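# Stand every flower stem-down in the upright vase

## Task

Get each of the flowers into the vase with its stem pointing downward, keep the vase upright, avoid leaving any stem visibly bent or deformed, and finally release the grip and pull the grippers away from the arrangement.

## Robot and tools

Robot: two arms, left_arm and right_arm, each with a parallel two-finger gripper. Calibrated bases in the scene frame: left_arm at (-0.041, +0.331, 0) m, yawed slightly (quat_wxyz +1.000, 0, 0, -0.019); right_arm at (-0.026, -0.287, 0) m (quat_wxyz +1.000, 0, 0, +0.022). A camera stand sits behind the arms. Objects may occasionally get a small push from outside.

Frame: scene frame, origin at table height halfway between the nominal bases, +x out over the table, +z up, left_arm on +y. Arm names do not match image left/right. A gripper's fingers point along its own +z and separate along its own y. end_effector_position is the spot between the pads, about 1 cm short of the tips. Reported positions and orientations can be off by a few cm, more when reaching far.

Row layout (shared by execute_actions and move): one flat list of 14 numbers, each in [-1, 1]: left_arm dx, dy, dz, rx, ry, rz, opening, then the same seven for right_arm. Both arms always appear. dx..rz are offsets, not poses: a displacement along scene-frame axes from that arm's current Hand target, with rx, ry, rz forming one rotation vector about the Hand target's position. Scale: 1.0 = 0.6 m or 180 degrees. If the translation part exceeds length 1.0 it may be shrunk along its direction. Opening is absolute, not an offset: +1 fully open (0.094 m), -1 closed. To leave an arm alone send six zeros plus its current opening; a 0 in the opening slot really commands half-open.

execute_actions(actions, cameras): actions is a list of actions; each action is up to 15 rows, one per 1/30 s step, the last row held to fill 15 steps. Every row in an action is measured from the Hand target at that action's start, so repeating a row keeps moving further. Images return only when actions is empty or cameras names them ("all", or names: cam_high, cam_low, cam_left_wrist, cam_right_wrist; an unknown name voids the call). An empty list gives full state and all images.

move(target, speed, blend, opening_speed, grip_force, blocking, cameras): straight-line path per arm toward one row or a list of up to 15 rows; every row in the list is an offset from the same starting Hand targets, not chained. speed in m/s, 0.002 to 2.9, default 0.25 (rotation up to twice that in rad/s), one value or one per target. blend in m rounds corners of a list; 0 stops at each. opening_speed (0.2 or more, per second on the -1..+1 scale) closes fingers gradually; use it on fragile stems. grip_force 10 to 50 N per pad, persists; lower forces close slowly. The whole move is capped at 10 s. Paths ignore obstacles and the other arm, and grippers lag and overshoot more when fast or fully stretched. Avoid paths passing near an arm's own base (shoulder posture may flip); go around it. The move: line reports the outcome (done, off_target, moving, held, fault) and limits (paced = pose clipped, held = steps withheld). done means within 10 mm and 2 degrees; neither done nor off_target tells you about contact.

wait(seconds 0 to 10): lets time pass holding commands; returns early if a running move finishes. stop: brakes a running move (needs room). zoom_image(camera, region [x0,y0,x1,y1] pixels, at most 504x504) enlarges part of the newest image from that camera. finished_scene(scene): ends the scene for good; the goal must hold with the robot let go and clear; call nothing after it in that reply.

Results: Hand target is the last commanded pose after clipping and is the base for the next offsets. The gripper often settles short of it; re-sending zeros re-requests it, and any remaining gap must be sent as an explicit offset. Orientation commands are clipped to 40 degrees from the measured one each step. Friction and weight can leave the gripper low, short or tilted, and tiny moves may go sideways or not at all, so check pose after each move and correct tilt. grip_measured uses the opening scale; empty it reads up to ~2.5 mm wide. Squeeze rises about 1 N per 0.001 below first contact, then jumps to full force near 20 N, so close only slightly below the stem width, slowly. Release by commanding well above grip_measured. Joint velocities may be omitted when all are within noise. Torques include self-weight, have per-unit offsets, and joints 1 to 3 wrap at ±28 N m. Step readings list positions at some steps of action calls only. Joint ranges (rad): waist -2.618..3.054, shoulder 0..3.142, elbow 0..3.142 (straight 2.901), wrist pitch and yaw ±1.571, wrist roll ±2.094.

Hazards: do not drop flowers, release them while moving, knock the vase over, or let anything leave the table (that fails). Avoid fast contacts and pressing targets far past a contact; an arm blocked by something keeps pushing until commanded back past its gripper. Never let grippers, housings or wrist cameras touch each other or close on the other arm's fingers; the clearance check does not catch this. Avoid strain on the wrist camera cables. Holding loads or stretching out heats motors: MOTOR HOT appears at 75 °C, at 90 °C the arm folds and idles, at 100 °C it goes limp. The scene keeps running while you think.

Each tool is called after ">>>" as name(argument=value, ...) on one line, values as JSON.

## Session

>>> execute_actions(actions=[])

Scene clock: 0.00 s.
left_arm: end_effector_position=(+0.3536, +0.3433, +0.0931) grip_measured=+1.000 end_effector_quat_wxyz=(+0.575, -0.062, +0.813, +0.075) | right_arm: end_effector_position=(+0.3576, -0.2665, +0.0651) grip_measured=+1.000 end_effector_quat_wxyz=(+0.490, -0.019, +0.868, +0.078)
Joint positions: left_arm=[-0.054 1.547 0.379 0.82 -0.28 -0.046 0.094] | right_arm=[-0.071 1.501 0.435 0.524 -0.177 0.03 0.094]
Joint velocities: within noise
Joint torques (N m): no reading
Motor temperatures (°C): left_arm=[25 23 26 25 27 26 23] | right_arm=[25 26 25 24 26 27 27]
Heat: left arm: 27 °C; right arm: 27 °C.
Hand target: left_arm +0.3586, +0.3432, +0.1069; +0.591, -0.066, +0.800, +0.072 | right_arm +0.3647, -0.2665, +0.0795; +0.510, -0.023, +0.857, +0.077
Tool commands: left_gripper/opening=+1.0 right_gripper/opening=+1.0

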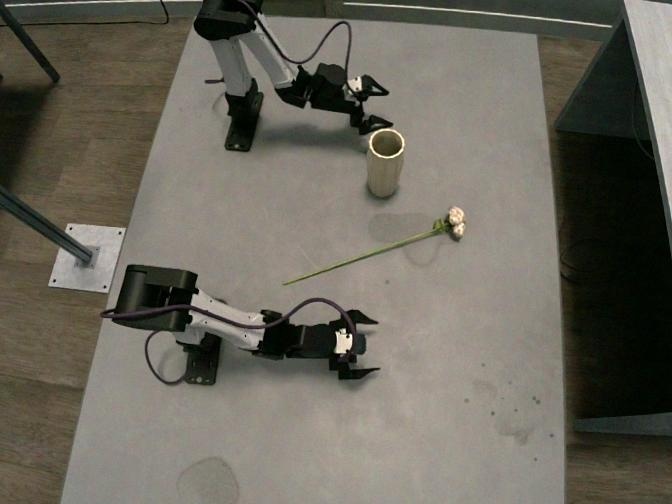

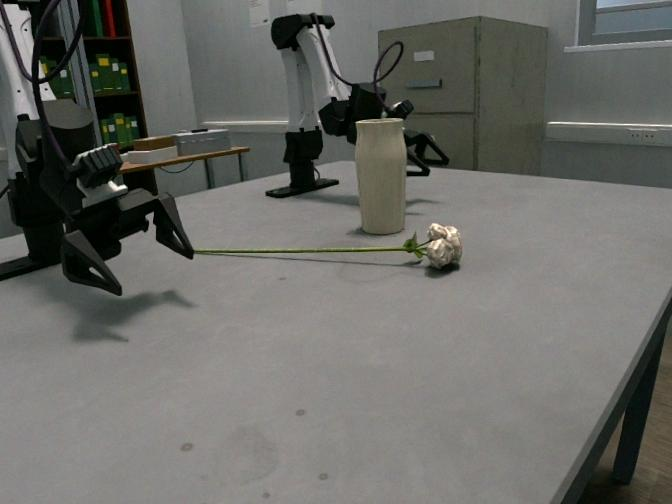

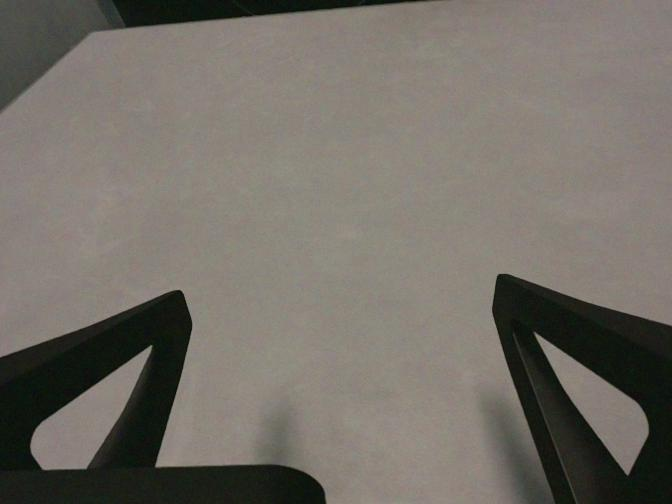

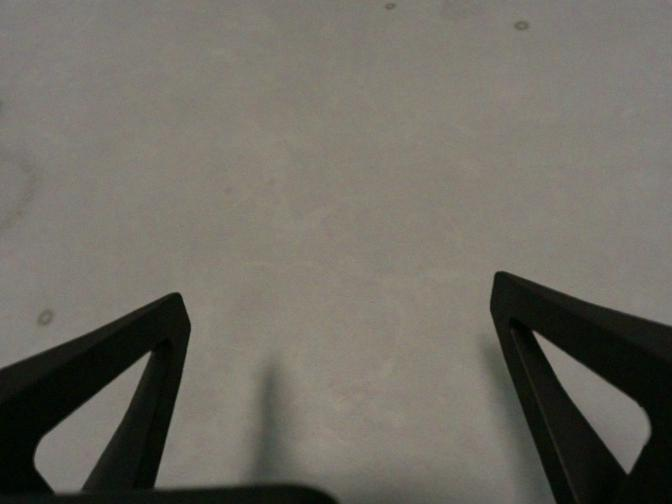

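>>> move(target=[0,0,0,0,0,0,1,0.03,0.49,0.2,-0.116,0.326,0.095,1], speed=0.3, cameras=["all"])

Scene clock: 33.63 s.
left_arm: end_effector_position=(+0.3536, +0.3433, +0.0931) grip_measured=+1.000 end_effector_quat_wxyz=(+0.575, -0.062, +0.813, +0.075) | right_arm: end_effector_position=(+0.3837, +0.0273, +0.2004) grip_measured=+1.000 end_effector_quat_wxyz=(+0.172, -0.201, +0.962, +0.070)
Joint positions: left_arm=[-0.054 1.547 0.379 0.82 -0.28 -0.046 0.094] | right_arm=[0.619 2.423 2.79 -1.565 0.027 0.247 0.094]
Joint torques (N m): left_arm=[-0.12 -5.63 6.3 2.14 -0.09 -0.04] | right_arm=[-0.27 -10.81 8.1 0.97 -0.29 0.1]
Motor temperatures (°C): left_arm=[25 26 28 31 27 26 23] | right_arm=[25 30 30 33 26 27 27]
Heat: left arm: 31 °C; right arm: 33 °C.
Hand target: left_arm +0.3586, +0.3432, +0.1069; +0.591, -0.066, +0.800, +0.072 | right_arm +0.3827, +0.0275, +0.1995; +0.000, -0.191, +0.982, +0.000
Off the commanded pose: left_arm 0.015 m, 2 deg | right_arm 0.001 m, 21 deg.
joint sent to its limit (right arm) — joint 4 (wrist pitch), lower limit. The joint targets are off in position and orientation.
move: off_target (left_arm, right_arm)

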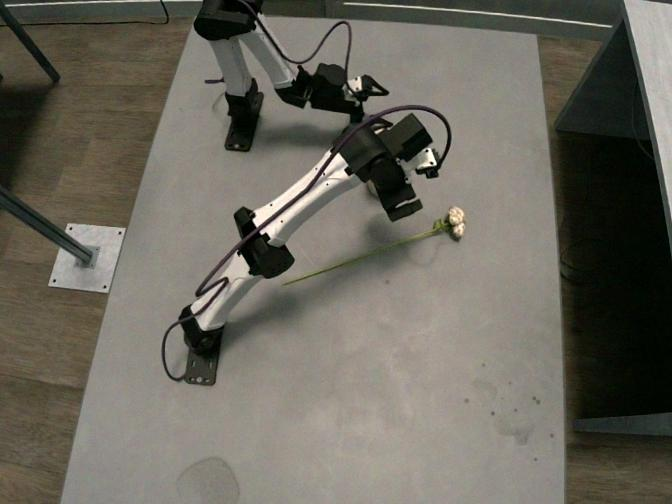

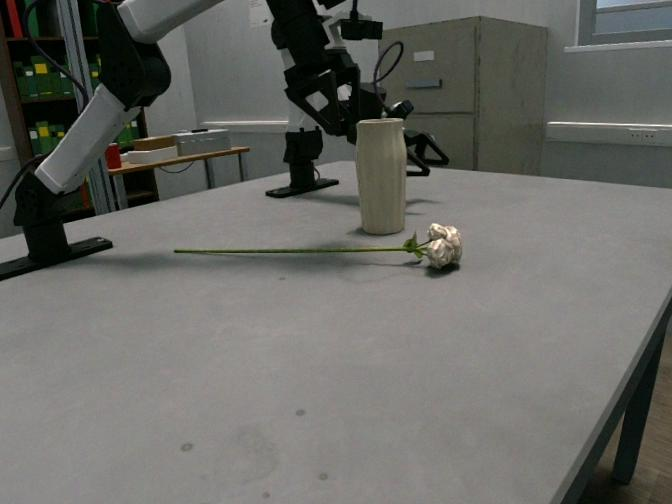

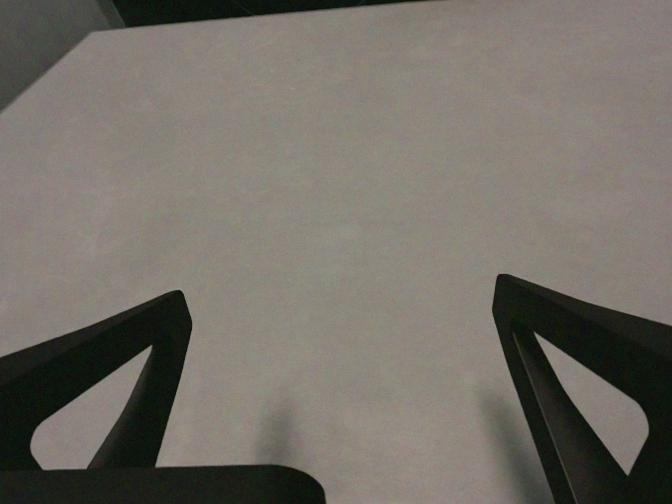

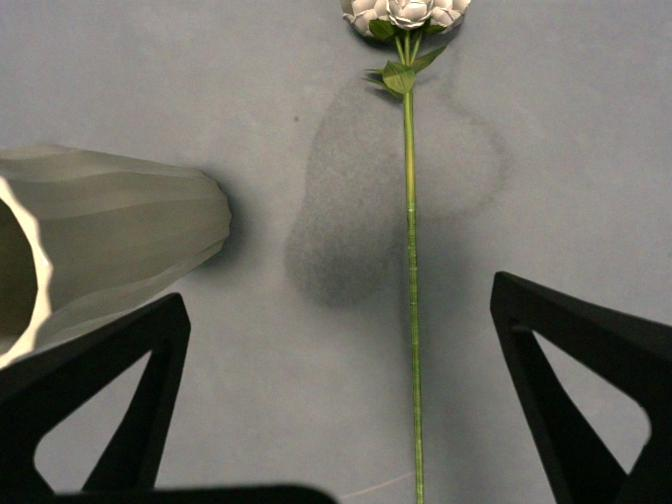

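>>> move(target=[0,0,0,0,0,0,1,-0.017,-0.083,-0.2,0,0,0,0.5], cameras=["cam_high","cam_low","cam_right_wrist"])

Scene clock: 40.87 s.
left_arm: end_effector_position=(+0.3536, +0.3433, +0.0931) grip_measured=+1.000 end_effector_quat_wxyz=(+0.575, -0.062, +0.813, +0.075) | right_arm: end_effector_position=(+0.3710, -0.0273, +0.0796) grip_measured=+0.502 end_effector_quat_wxyz=(-0.003, -0.181, +0.983, -0.010)
Joint positions: left_arm=[-0.054 1.547 0.379 0.82 -0.28 -0.046 0.094] | right_arm=[0.541 2.498 2.48 -1.565 0.016 0.221 0.071]
Joint torques (N m): left_arm=[-0.12 -5.6 6.3 2.15 -0.09 -0.04] | right_arm=[-0.18 -12.46 6.57 0.46 -0.27 -0.28]
Heat: left arm: 32 °C; right arm: 32 °C.
Hand target: left_arm +0.3586, +0.3432, +0.1069; +0.591, -0.066, +0.800, +0.072 | right_arm +0.3725, -0.0223, +0.0795; +0.000, -0.191, +0.982, +0.000
Off the commanded pose: left_arm 0.015 m, 2 deg | right_arm 0.005 m, 2 deg.
move: off_target (left_arm)
Images, in order (width x height): cam_high 672x504, cam_low 672x504, cam_right_wrist 672x504.

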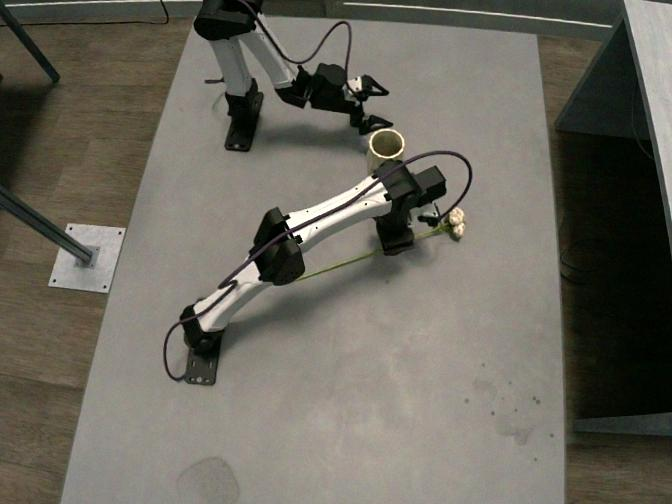

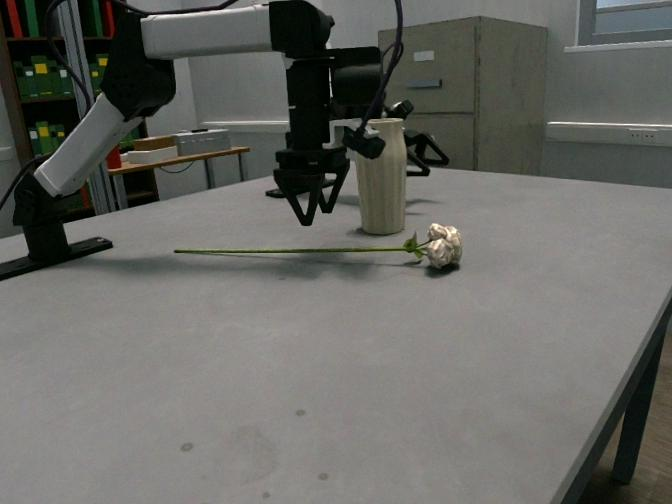

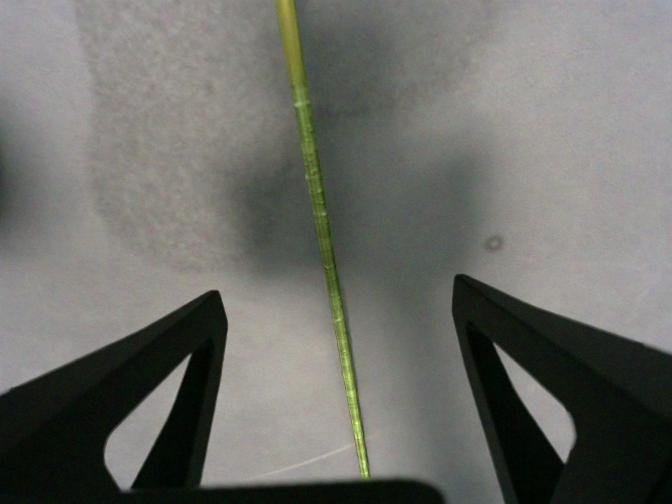

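>>> move(target=[0,0,0,0,0,0,1,0,0,-0.055,0,0,0.044,0.4], speed=0.15, cameras=["cam_low","cam_right_wrist"])

Scene clock: 47.30 s.
left_arm: end_effector_position=(+0.3536, +0.3433, +0.0931) grip_measured=+1.000 end_effector_quat_wxyz=(+0.575, -0.062, +0.813, +0.075) | right_arm: end_effector_position=(+0.3659, -0.0307, +0.0337) grip_measured=+0.402 end_effector_quat_wxyz=(-0.026, -0.249, +0.968, -0.018)
Joint positions: left_arm=[-0.054 1.547 0.379 0.82 -0.28 -0.046 0.094] | right_arm=[0.541 2.498 2.295 -1.429 0.016 0.082 0.066]
Joint torques (N m): left_arm=[-0.12 -5.63 6.31 2.15 -0.09 -0.04] | right_arm=[-0.17 -15.97 5.71 0.59 -0.28 -0.28]
Motor temperatures (°C): left_arm=[25 27 29 32 27 26 23] | right_arm=[25 35 30 30 26 27 27]
Heat: left arm: 32 °C; right arm: 35 °C.
Hand target: left_arm +0.3586, +0.3432, +0.1069; +0.591, -0.066, +0.800, +0.072 | right_arm +0.3725, -0.0223, +0.0465; +0.000, -0.258, +0.966, +0.000
Off the commanded pose: left_arm 0.015 m, 2 deg | right_arm 0.017 m, 4 deg.
move: off_target (left_arm, right_arm)
Images, in order (width x height): cam_low 672x504, cam_right_wrist 672x504.

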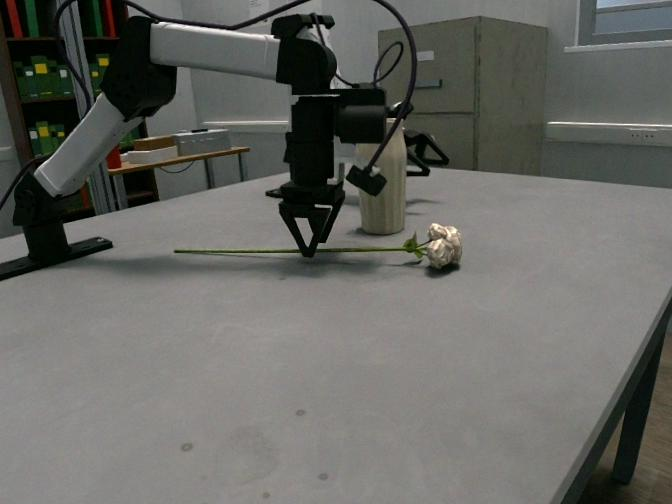

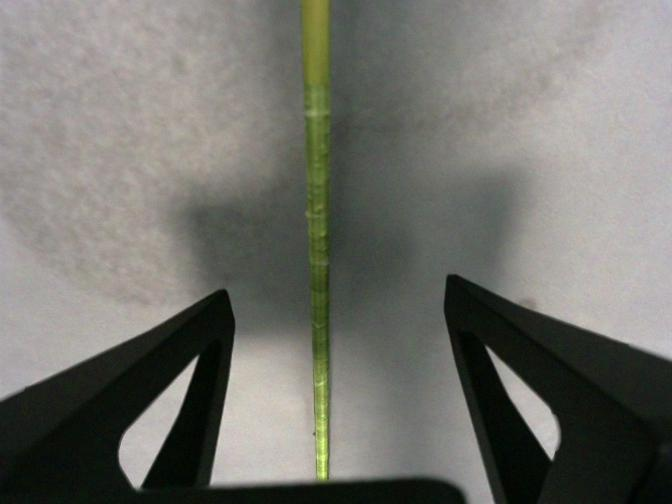

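>>> move(target=[0,0,0,0,0,0,1,0,0,-0.025,0,0,0,0.2], speed=0.08, cameras=["cam_low","cam_right_wrist"])

Scene clock: 50.83 s.
left_arm: end_effector_position=(+0.3536, +0.3433, +0.0931) grip_measured=+1.000 end_effector_quat_wxyz=(+0.575, -0.062, +0.813, +0.075) | right_arm: end_effector_position=(+0.3653, -0.0311, +0.0171) grip_measured=+0.202 end_effector_quat_wxyz=(-0.028, -0.249, +0.968, -0.018)
Joint positions: left_arm=[-0.054 1.547 0.379 0.82 -0.28 -0.046 0.094] | right_arm=[0.541 2.498 2.229 -1.366 0.016 0.082 0.056]
Joint torques (N m): left_arm=[-0.12 -5.6 6.31 2.15 -0.09 -0.04] | right_arm=[-0.17 -16.32 5.71 0.59 -0.28 -0.27]
Heat: left arm: 33 °C; right arm: 37 °C.
Hand target: left_arm +0.3586, +0.3432, +0.1069; +0.591, -0.066, +0.800, +0.072 | right_arm +0.3725, -0.0223, +0.0315; +0.000, -0.258, +0.966, +0.000
Off the commanded pose: left_arm 0.015 m, 2 deg | right_arm 0.018 m, 4 deg.
move: off_target (left_arm, right_arm)
Images, in order (width x height): cam_low 672x504, cam_right_wrist 672x504.

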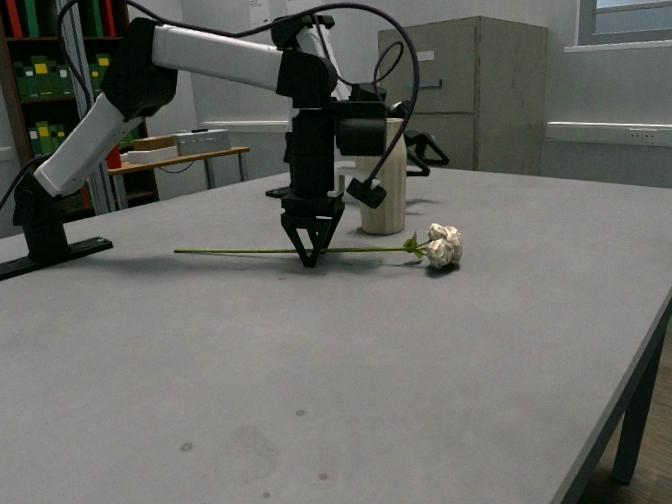

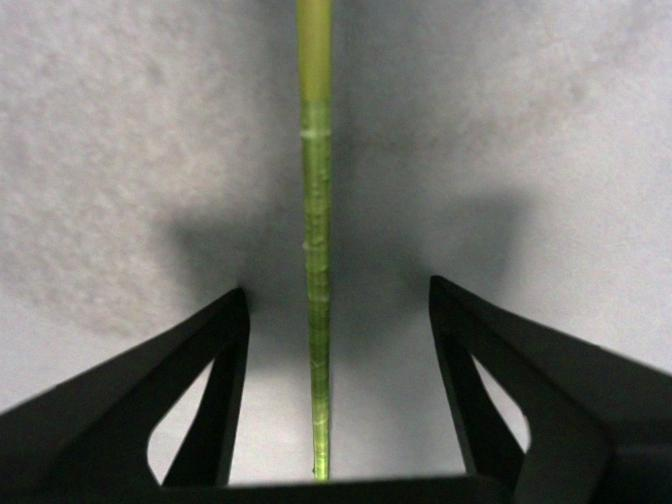

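>>> move(target=[[0,0,0,0,0,0,1,-0.004,0.008,-0.011,0,0,0,0.2],[0,0,0,0,0,0,1,-0.004,0.008,-0.011,0,0,0,-1]], speed=0.08, opening_speed=0.9, grip_force=[50,25], cameras=["cam_low","cam_right_wrist"])

Scene clock: 61.90 s.
left_arm: end_effector_position=(+0.3536, +0.3433, +0.0931) grip_measured=+1.000 end_effector_quat_wxyz=(+0.575, -0.062, +0.813, +0.075) | right_arm: end_effector_position=(+0.3622, -0.0216, +0.0153) grip_measured=-0.877 end_effector_quat_wxyz=(-0.024, -0.257, +0.966, -0.010)
Joint positions: left_arm=[-0.054 1.547 0.379 0.82 -0.28 -0.046 0.094] | right_arm=[0.556 2.496 2.219 -1.346 0.002 0.079 0.006]
Joint torques (N m): left_arm=[-0.12 -5.63 6.28 2.15 -0.09 -0.04] | right_arm=[0.24 -15.87 4.78 0.65 -0.16 -0.14]
Motor temperatures (°C): left_arm=[25 27 29 33 27 26 23] | right_arm=[25 44 30 28 26 27 27]
Heat: left arm: 33 °C; right arm: 44 °C.
Hand target: left_arm +0.3586, +0.3432, +0.1069; +0.591, -0.066, +0.800, +0.072 | right_arm +0.3701, -0.0175, +0.0249; +0.000, -0.258, +0.966, +0.000
Off the commanded pose: left_arm 0.015 m, 2 deg | right_arm 0.013 m, 3 deg.
grip_force (N): 50, 25
move: off_target (left_arm, right_arm); target 2's new opening was sent with right_arm's hand 0.017 m and 4 deg from that target
Images, in order (width x height): cam_low 672x504, cam_right_wrist 672x504.

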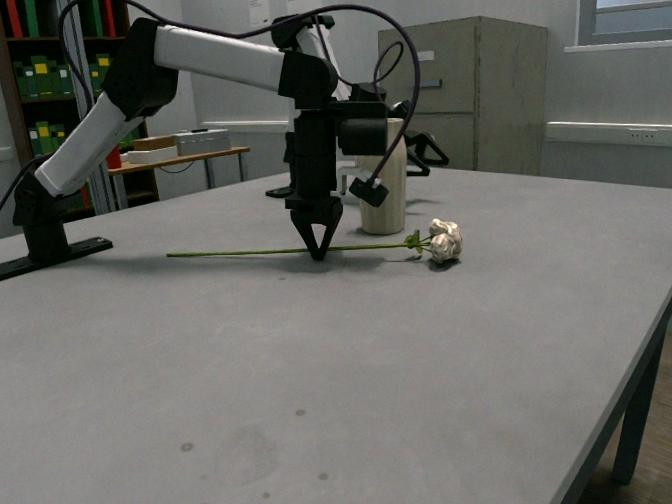

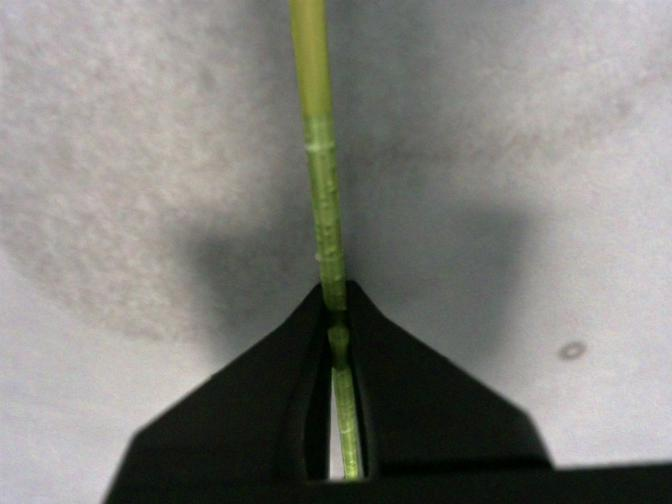

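>>> move(target=[[0,0,0,0,0,0,1,0,0,0.25,0,0,0,-1],[0,0,0,0,0,0,1,-0.2,0.09,0.792,0.305,-0.398,0.066,-1]], speed=0.3, blend=[0.05,0], cameras=["all"])

Scene clock: 79.77 s.
left_arm: end_effector_position=(+0.3536, +0.3433, +0.0931) grip_measured=+1.000 end_effector_quat_wxyz=(+0.575, -0.062, +0.813, +0.075) | right_arm: end_effector_position=(+0.2505, +0.0441, +0.4715) grip_measured=-0.877 end_effector_quat_wxyz=(+0.615, -0.289, +0.683, +0.268)
Joint positions: left_arm=[-0.054 1.547 0.379 0.82 -0.28 -0.046 0.094] | right_arm=[0.874 1.363 1.638 -0.375 0.106 0.021 0.006]
Joint torques (N m): left_arm=[-0.16 -5.6 6.28 2.15 -0.09 -0.03] | right_arm=[0.43 -6.68 6.63 3.09 0.1 -0.29]
Heat: left arm: 35 °C; right arm: 48 °C.
Hand target: left_arm +0.3586, +0.3432, +0.1069; +0.591, -0.066, +0.800, +0.072 | right_arm +0.2501, +0.0365, +0.5001; +0.654, -0.271, +0.653, +0.271
Off the commanded pose: left_arm 0.015 m, 2 deg | right_arm 0.030 m, 6 deg.
grip_force (N): 50, 25
move: off_target (left_arm, right_arm)

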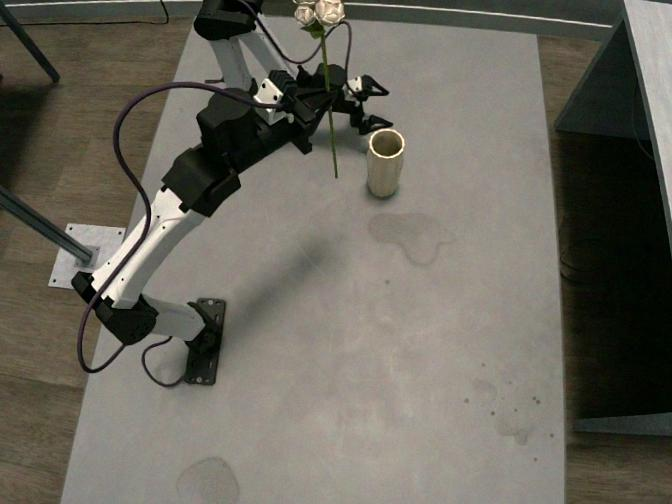

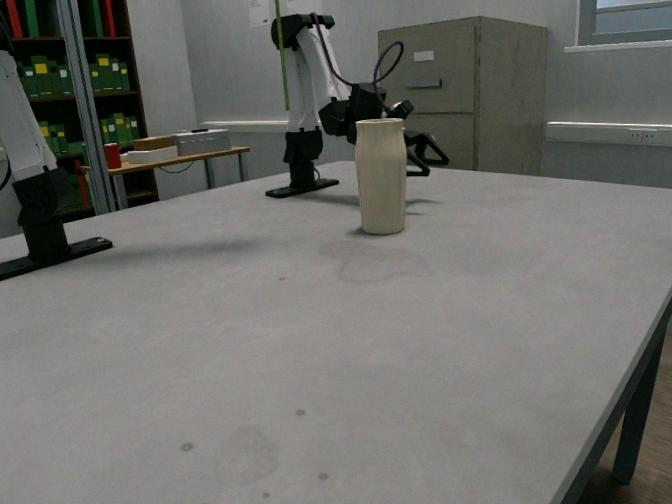

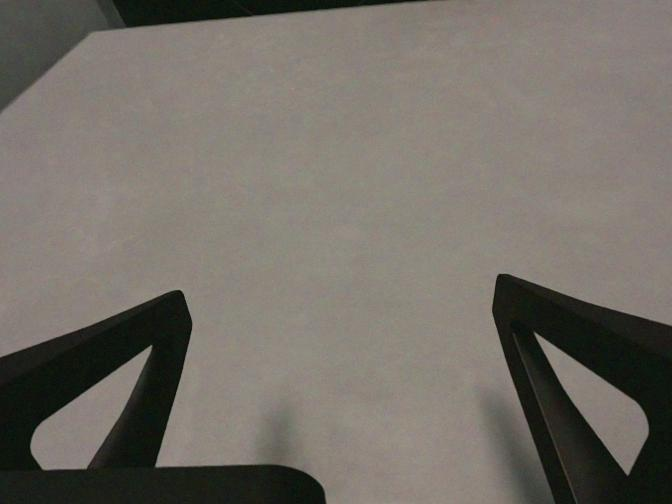

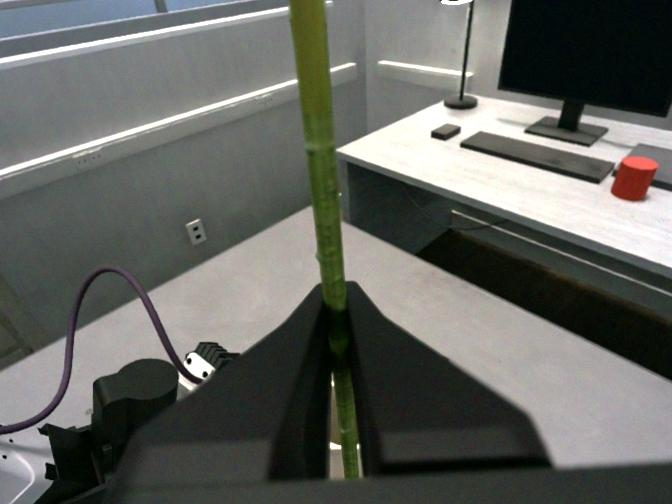

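>>> move(target=[0,0,0,0,0,0,1,0.19,0.09,0.07,0.0436,-0.0036,0,-1], speed=0.2, cameras=["all"])

Scene clock: 92.87 s.
left_arm: end_effector_position=(+0.3536, +0.3433, +0.0931) grip_measured=+1.000 end_effector_quat_wxyz=(+0.575, -0.062, +0.813, +0.075) | right_arm: end_effector_position=(+0.3659, +0.0879, +0.5283) grip_measured=-0.877 end_effector_quat_wxyz=(+0.667, -0.233, +0.644, +0.295)
Joint positions: left_arm=[-0.054 1.547 0.379 0.82 -0.28 -0.046 0.094] | right_arm=[0.719 1.829 2.196 -0.304 -0.001 0.07 0.006]
Joint torques (N m): left_arm=[-0.1 -5.61 6.27 2.15 -0.09 -0.04] | right_arm=[-0.29 -7.16 9.37 2.49 -0.32 0.09]
Motor temperatures (°C): left_arm=[25 28 30 36 27 26 23] | right_arm=[25 43 31 37 26 27 27]
Heat: left arm: 36 °C; right arm: 43 °C.
Hand target: left_arm +0.3586, +0.3432, +0.1069; +0.591, -0.066, +0.800, +0.072 | right_arm +0.3641, +0.0905, +0.5421; +0.674, -0.227, +0.629, +0.313
Off the commanded pose: left_arm 0.015 m, 2 deg | right_arm 0.014 m, 3 deg.
grip_force (N): 50, 25
move: off_target (left_arm, right_arm)

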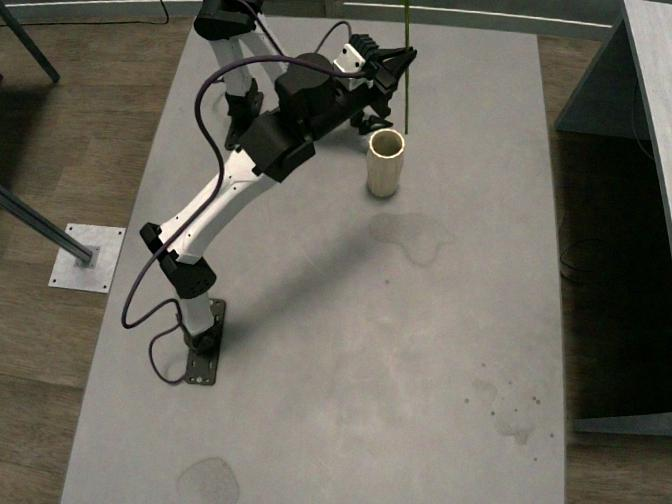

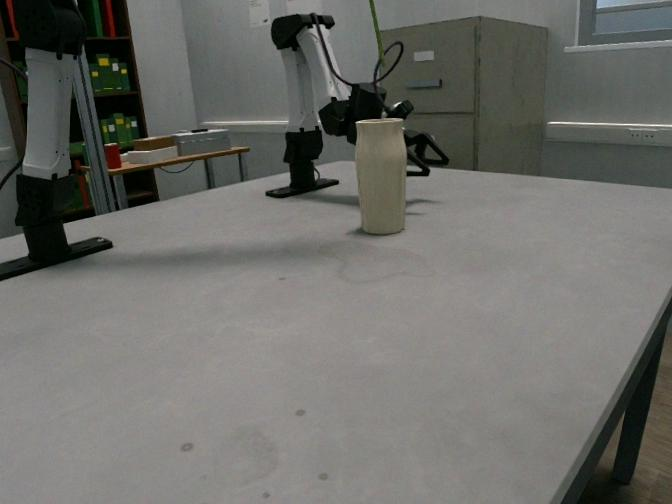

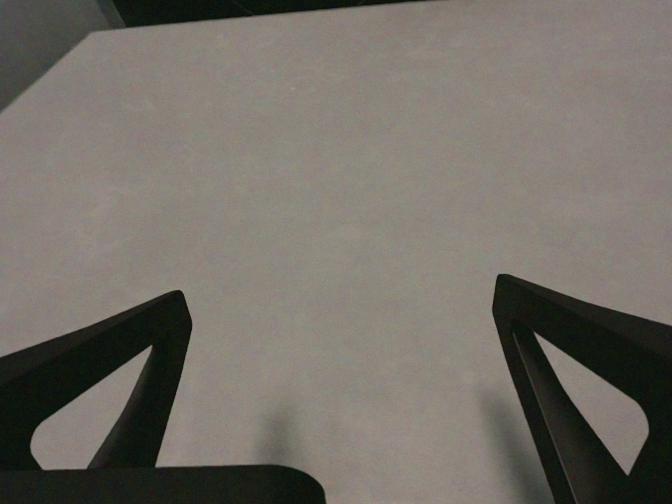

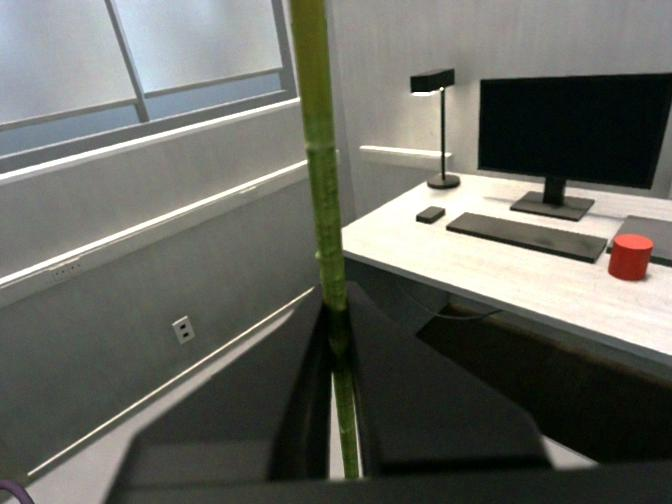

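>>> zoom_image(camera="cam_low", region=[300, 0, 460, 240])

>>> zoom_image(camera="cam_high", region=[340, 60, 460, 210])

Scaled by 2.100 from the camera's 672x504 image, which has a finer 960x720 frame.

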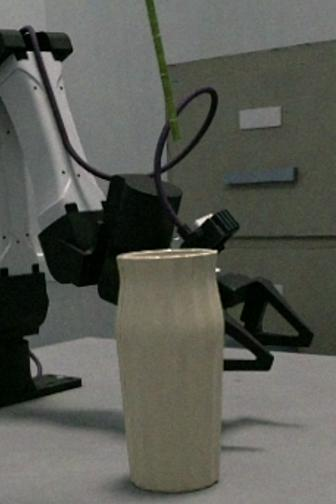

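Scaled by 3.360 from the camera's 672x504 image, which has a finer 960x720 frame.

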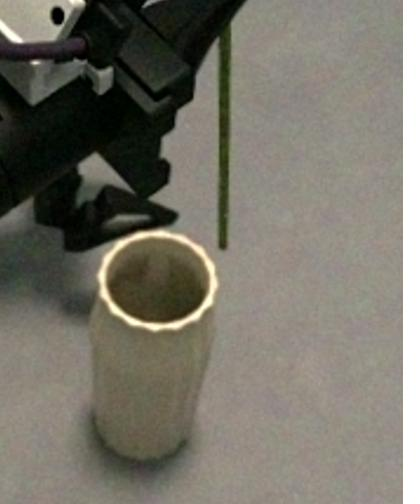

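>>> move(target=[0,0,0,0,0,0,1,-0.037,0.09,-0.065,-0.018,0.018,0,-1], speed=0.15, cameras=["cam_high","cam_low"])

>>> zoom_image(camera="cam_low", region=[300, 0, 460, 240])

>>> zoom_image(camera="cam_high", region=[340, 60, 460, 210])

Scene clock: 104.73 s.
left_arm: end_effector_position=(+0.3536, +0.3433, +0.0931) grip_measured=+1.000 end_effector_quat_wxyz=(+0.575, -0.062, +0.813, +0.075) | right_arm: end_effector_position=(+0.3377, +0.1486, +0.4938) grip_measured=-0.877 end_effector_quat_wxyz=(+0.638, -0.254, +0.661, +0.303)
Joint positions: left_arm=[-0.054 1.547 0.379 0.82 -0.28 -0.046 0.094] | right_arm=[0.86 1.894 2.196 -0.304 0.094 0.076 0.006]
Joint torques (N m): left_arm=[-0.12 -5.61 6.28 2.15 -0.08 -0.04] | right_arm=[-0.08 -8.9 8.23 2.42 0.09 0.03]
Heat: left arm: 36 °C; right arm: 40 °C.
Hand target: left_arm +0.3586, +0.3432, +0.1069; +0.591, -0.066, +0.800, +0.072 | right_arm +0.3419, +0.1445, +0.5031; +0.650, -0.237, +0.656, +0.302
Off the commanded pose: left_arm 0.015 m, 2 deg | right_arm 0.011 m, 2 deg.
grip_force (N): 50, 25
move: off_target (left_arm, right_arm)
Images, in order (width x height): cam_high 672x504, cam_low 672x504.

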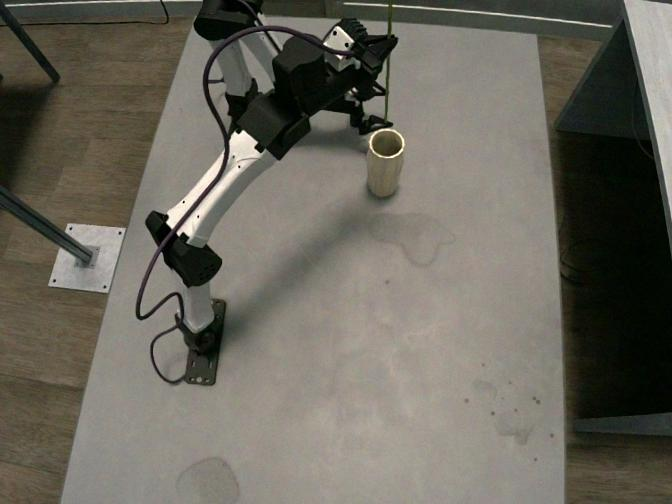

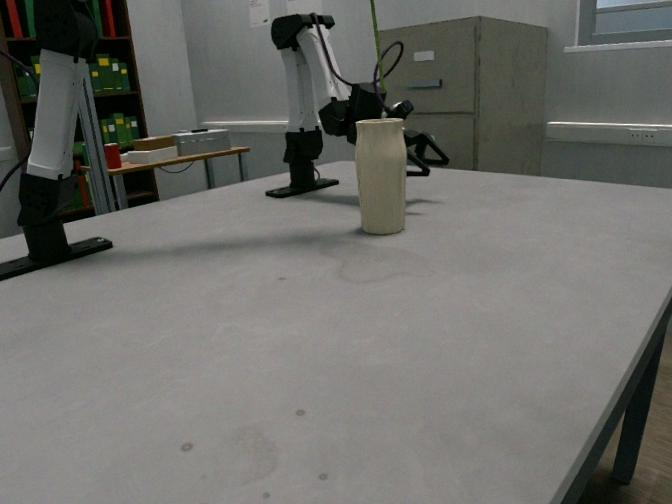

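Scaled by 2.100 from the camera's 672x504 image, which has a finer 960x720 frame.

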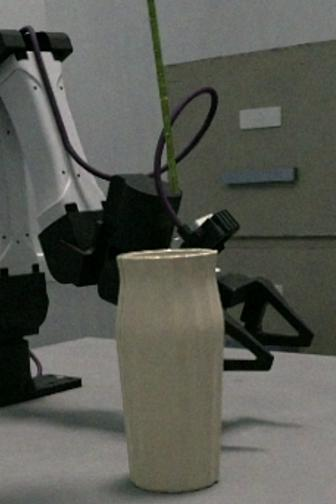

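Scaled by 3.360 from the camera's 672x504 image, which has a finer 960x720 frame.

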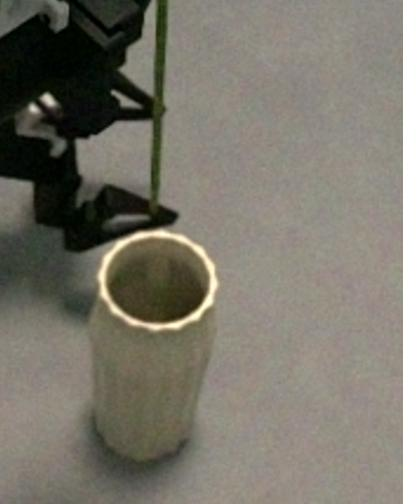

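>>> move(target=[0,0,0,0,0,0,1,0.008,-0.027,-0.13,0,0,0,-1], speed=0.12, cameras=["cam_high","cam_low"])

>>> zoom_image(camera="cam_low", region=[300, 0, 460, 240])

>>> zoom_image(camera="cam_high", region=[340, 60, 460, 210])

Scene clock: 112.57 s.
left_arm: end_effector_position=(+0.3536, +0.3433, +0.0931) grip_measured=+1.000 end_effector_quat_wxyz=(+0.575, -0.062, +0.813, +0.075) | right_arm: end_effector_position=(+0.3531, +0.1359, +0.3780) grip_measured=-0.877 end_effector_quat_wxyz=(+0.611, -0.257, +0.697, +0.273)
Joint positions: left_arm=[-0.054 1.547 0.379 0.82 -0.28 -0.046 0.094] | right_arm=[0.825 1.766 1.65 0.012 0.094 0.076 0.006]
Joint torques (N m): left_arm=[-0.13 -5.63 6.28 2.14 -0.09 -0.04] | right_arm=[-0.57 -13.48 7.94 3.11 -0.24 0.03]
Heat: left arm: 37 °C; right arm: 40 °C.
Hand target: left_arm +0.3586, +0.3432, +0.1069; +0.591, -0.066, +0.800, +0.072 | right_arm +0.3467, +0.1283, +0.4251; +0.650, -0.237, +0.656, +0.302
Off the commanded pose: left_arm 0.015 m, 2 deg | right_arm 0.048 m, 8 deg.
grip_force (N): 50, 25
move: off_target (left_arm, right_arm)
Images, in order (width x height): cam_high 672x504, cam_low 672x504.

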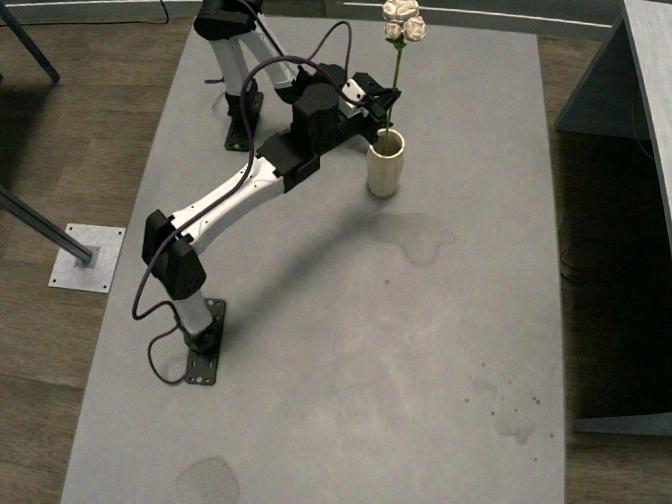

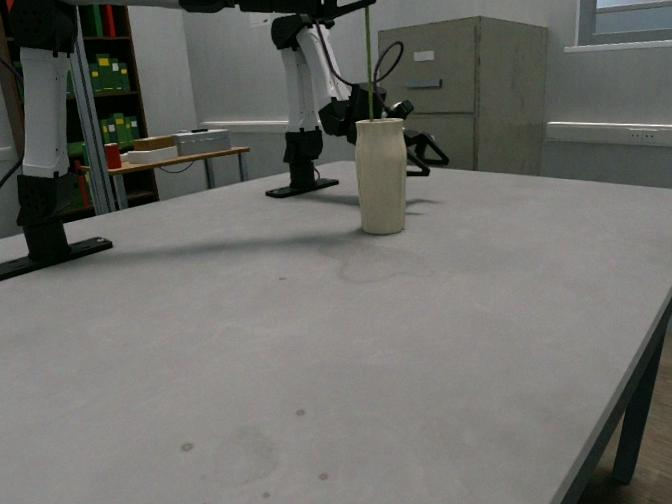

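Scaled by 2.100 from the camera's 672x504 image, which has a finer 960x720 frame.

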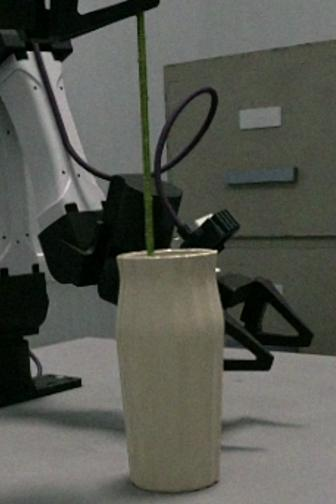

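Scaled by 3.360 from the camera's 672x504 image, which has a finer 960x720 frame.

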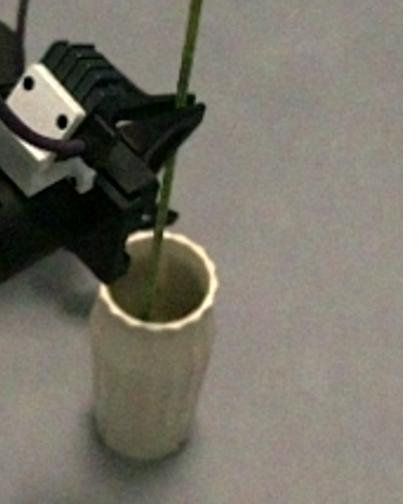

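>>> move(target=[[0,0,0,0,0,0,1,-0.002,0,-0.02,0.028,-0.028,0,-1],[0,0,0,0,0,0,1,-0.002,0,-0.1,0.04,-0.04,0,-1]], speed=0.1, blend=[0.005,0], cameras=["cam_high","cam_low"])

>>> zoom_image(camera="cam_low", region=[300, 0, 460, 240])

>>> zoom_image(camera="cam_high", region=[340, 60, 460, 210])

Scene clock: 120.73 s.
left_arm: end_effector_position=(+0.3536, +0.3433, +0.0931) grip_measured=+1.000 end_effector_quat_wxyz=(+0.575, -0.062, +0.813, +0.075) | right_arm: end_effector_position=(+0.3492, +0.1296, +0.3371) grip_measured=-0.877 end_effector_quat_wxyz=(+0.677, -0.223, +0.630, +0.309)
Joint positions: left_arm=[-0.054 1.547 0.379 0.82 -0.28 -0.046 0.094] | right_arm=[0.825 1.762 1.271 0.599 0.1 0.076 0.006]
Joint torques (N m): left_arm=[-0.14 -5.61 6.3 2.15 -0.09 -0.04] | right_arm=[-0.42 -9.83 8.09 3 -0.25 -0.14]
Motor temperatures (°C): left_arm=[25 29 30 37 27 26 23] | right_arm=[25 43 34 42 26 27 27]
Heat: left arm: 37 °C; right arm: 43 °C.
Hand target: left_arm +0.3586, +0.3432, +0.1069; +0.591, -0.066, +0.800, +0.072 | right_arm +0.3455, +0.1283, +0.3651; +0.703, -0.214, +0.594, +0.327
Off the commanded pose: left_arm 0.015 m, 2 deg | right_arm 0.028 m, 6 deg.
grip_force (N): 50, 25
move: off_target (left_arm, right_arm)
Images, in order (width x height): cam_high 672x504, cam_low 672x504.

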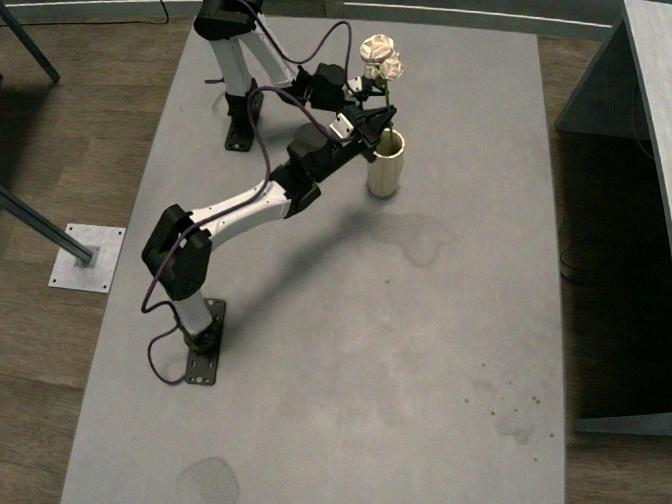

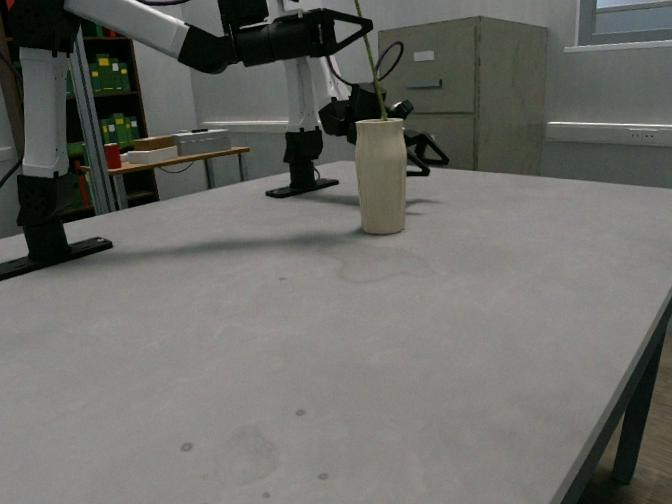

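Scaled by 2.100 from the camera's 672x504 image, which has a finer 960x720 frame.

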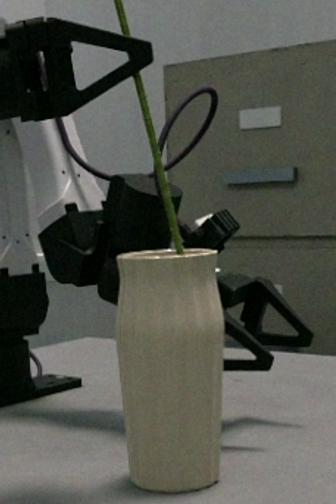

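Scaled by 3.360 from the camera's 672x504 image, which has a finer 960x720 frame.

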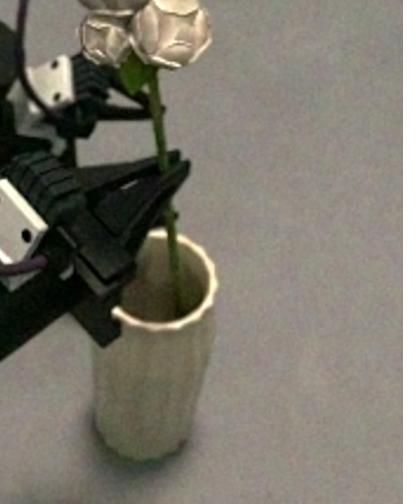

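>>> move(target=[0,0,0,0,0,0,1,0.004,0.004,-0.045,-0.024,0.024,0,-1], speed=0.08, cameras=["cam_high","cam_low"])

>>> zoom_image(camera="cam_low", region=[300, 0, 460, 240])

>>> zoom_image(camera="cam_high", region=[340, 60, 460, 210])

Scene clock: 125.83 s.
left_arm: end_effector_position=(+0.3536, +0.3433, +0.0931) grip_measured=+1.000 end_effector_quat_wxyz=(+0.575, -0.062, +0.813, +0.075) | right_arm: end_effector_position=(+0.3493, +0.1298, +0.3352) grip_measured=-0.877 end_effector_quat_wxyz=(+0.675, -0.224, +0.632, +0.307)
Joint positions: left_arm=[-0.054 1.547 0.379 0.82 -0.28 -0.046 0.094] | right_arm=[0.825 1.762 1.271 0.592 0.1 0.076 0.006]
Joint torques (N m): left_arm=[-0.1 -5.61 6.3 2.15 -0.08 -0.05] | right_arm=[-0.42 -9.55 7.98 2.01 -0.24 -0.03]
Heat: left arm: 38 °C; right arm: 42 °C.
Hand target: left_arm +0.3586, +0.3432, +0.1069; +0.591, -0.066, +0.800, +0.072 | right_arm +0.3479, +0.1307, +0.3381; +0.672, -0.228, +0.632, +0.312
Off the commanded pose: left_arm 0.015 m, 2 deg | right_arm 0.003 m, 1 deg.
grip_force (N): 50, 25
move: off_target (left_arm)
Images, in order (width x height): cam_high 672x504, cam_low 672x504.

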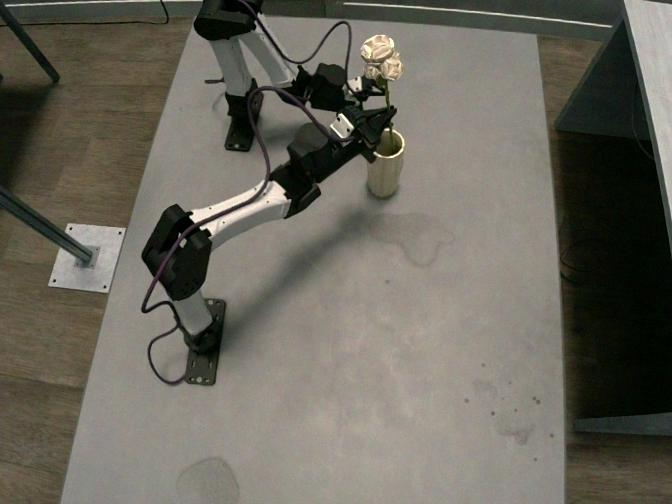

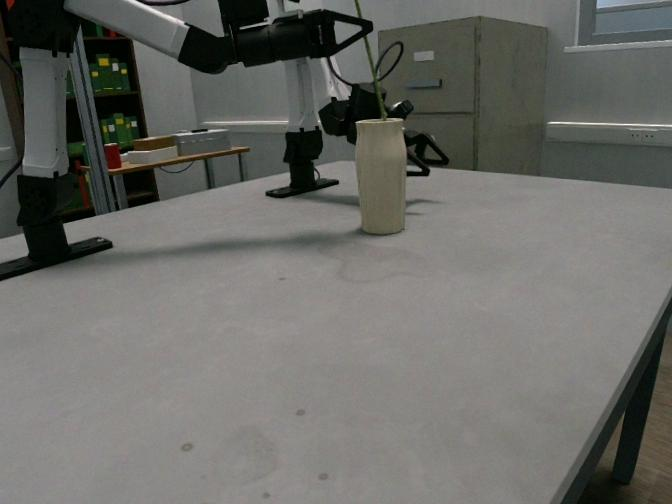

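Scaled by 2.100 from the camera's 672x504 image, which has a finer 960x720 frame.

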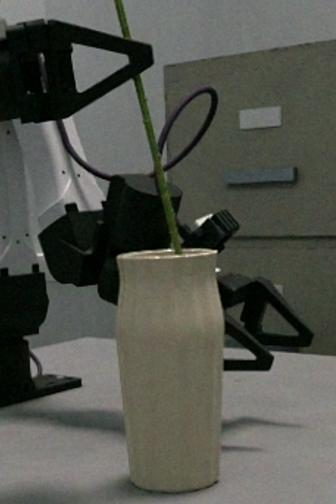

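Scaled by 3.360 from the camera's 672x504 image, which has a finer 960x720 frame.

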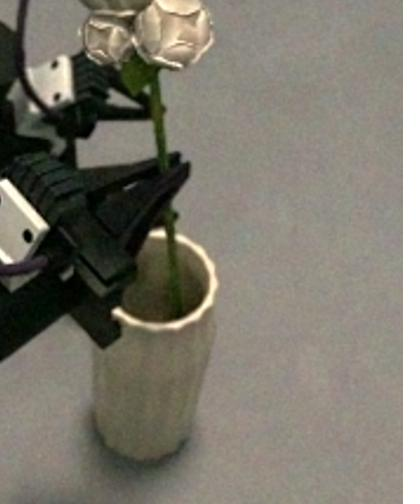

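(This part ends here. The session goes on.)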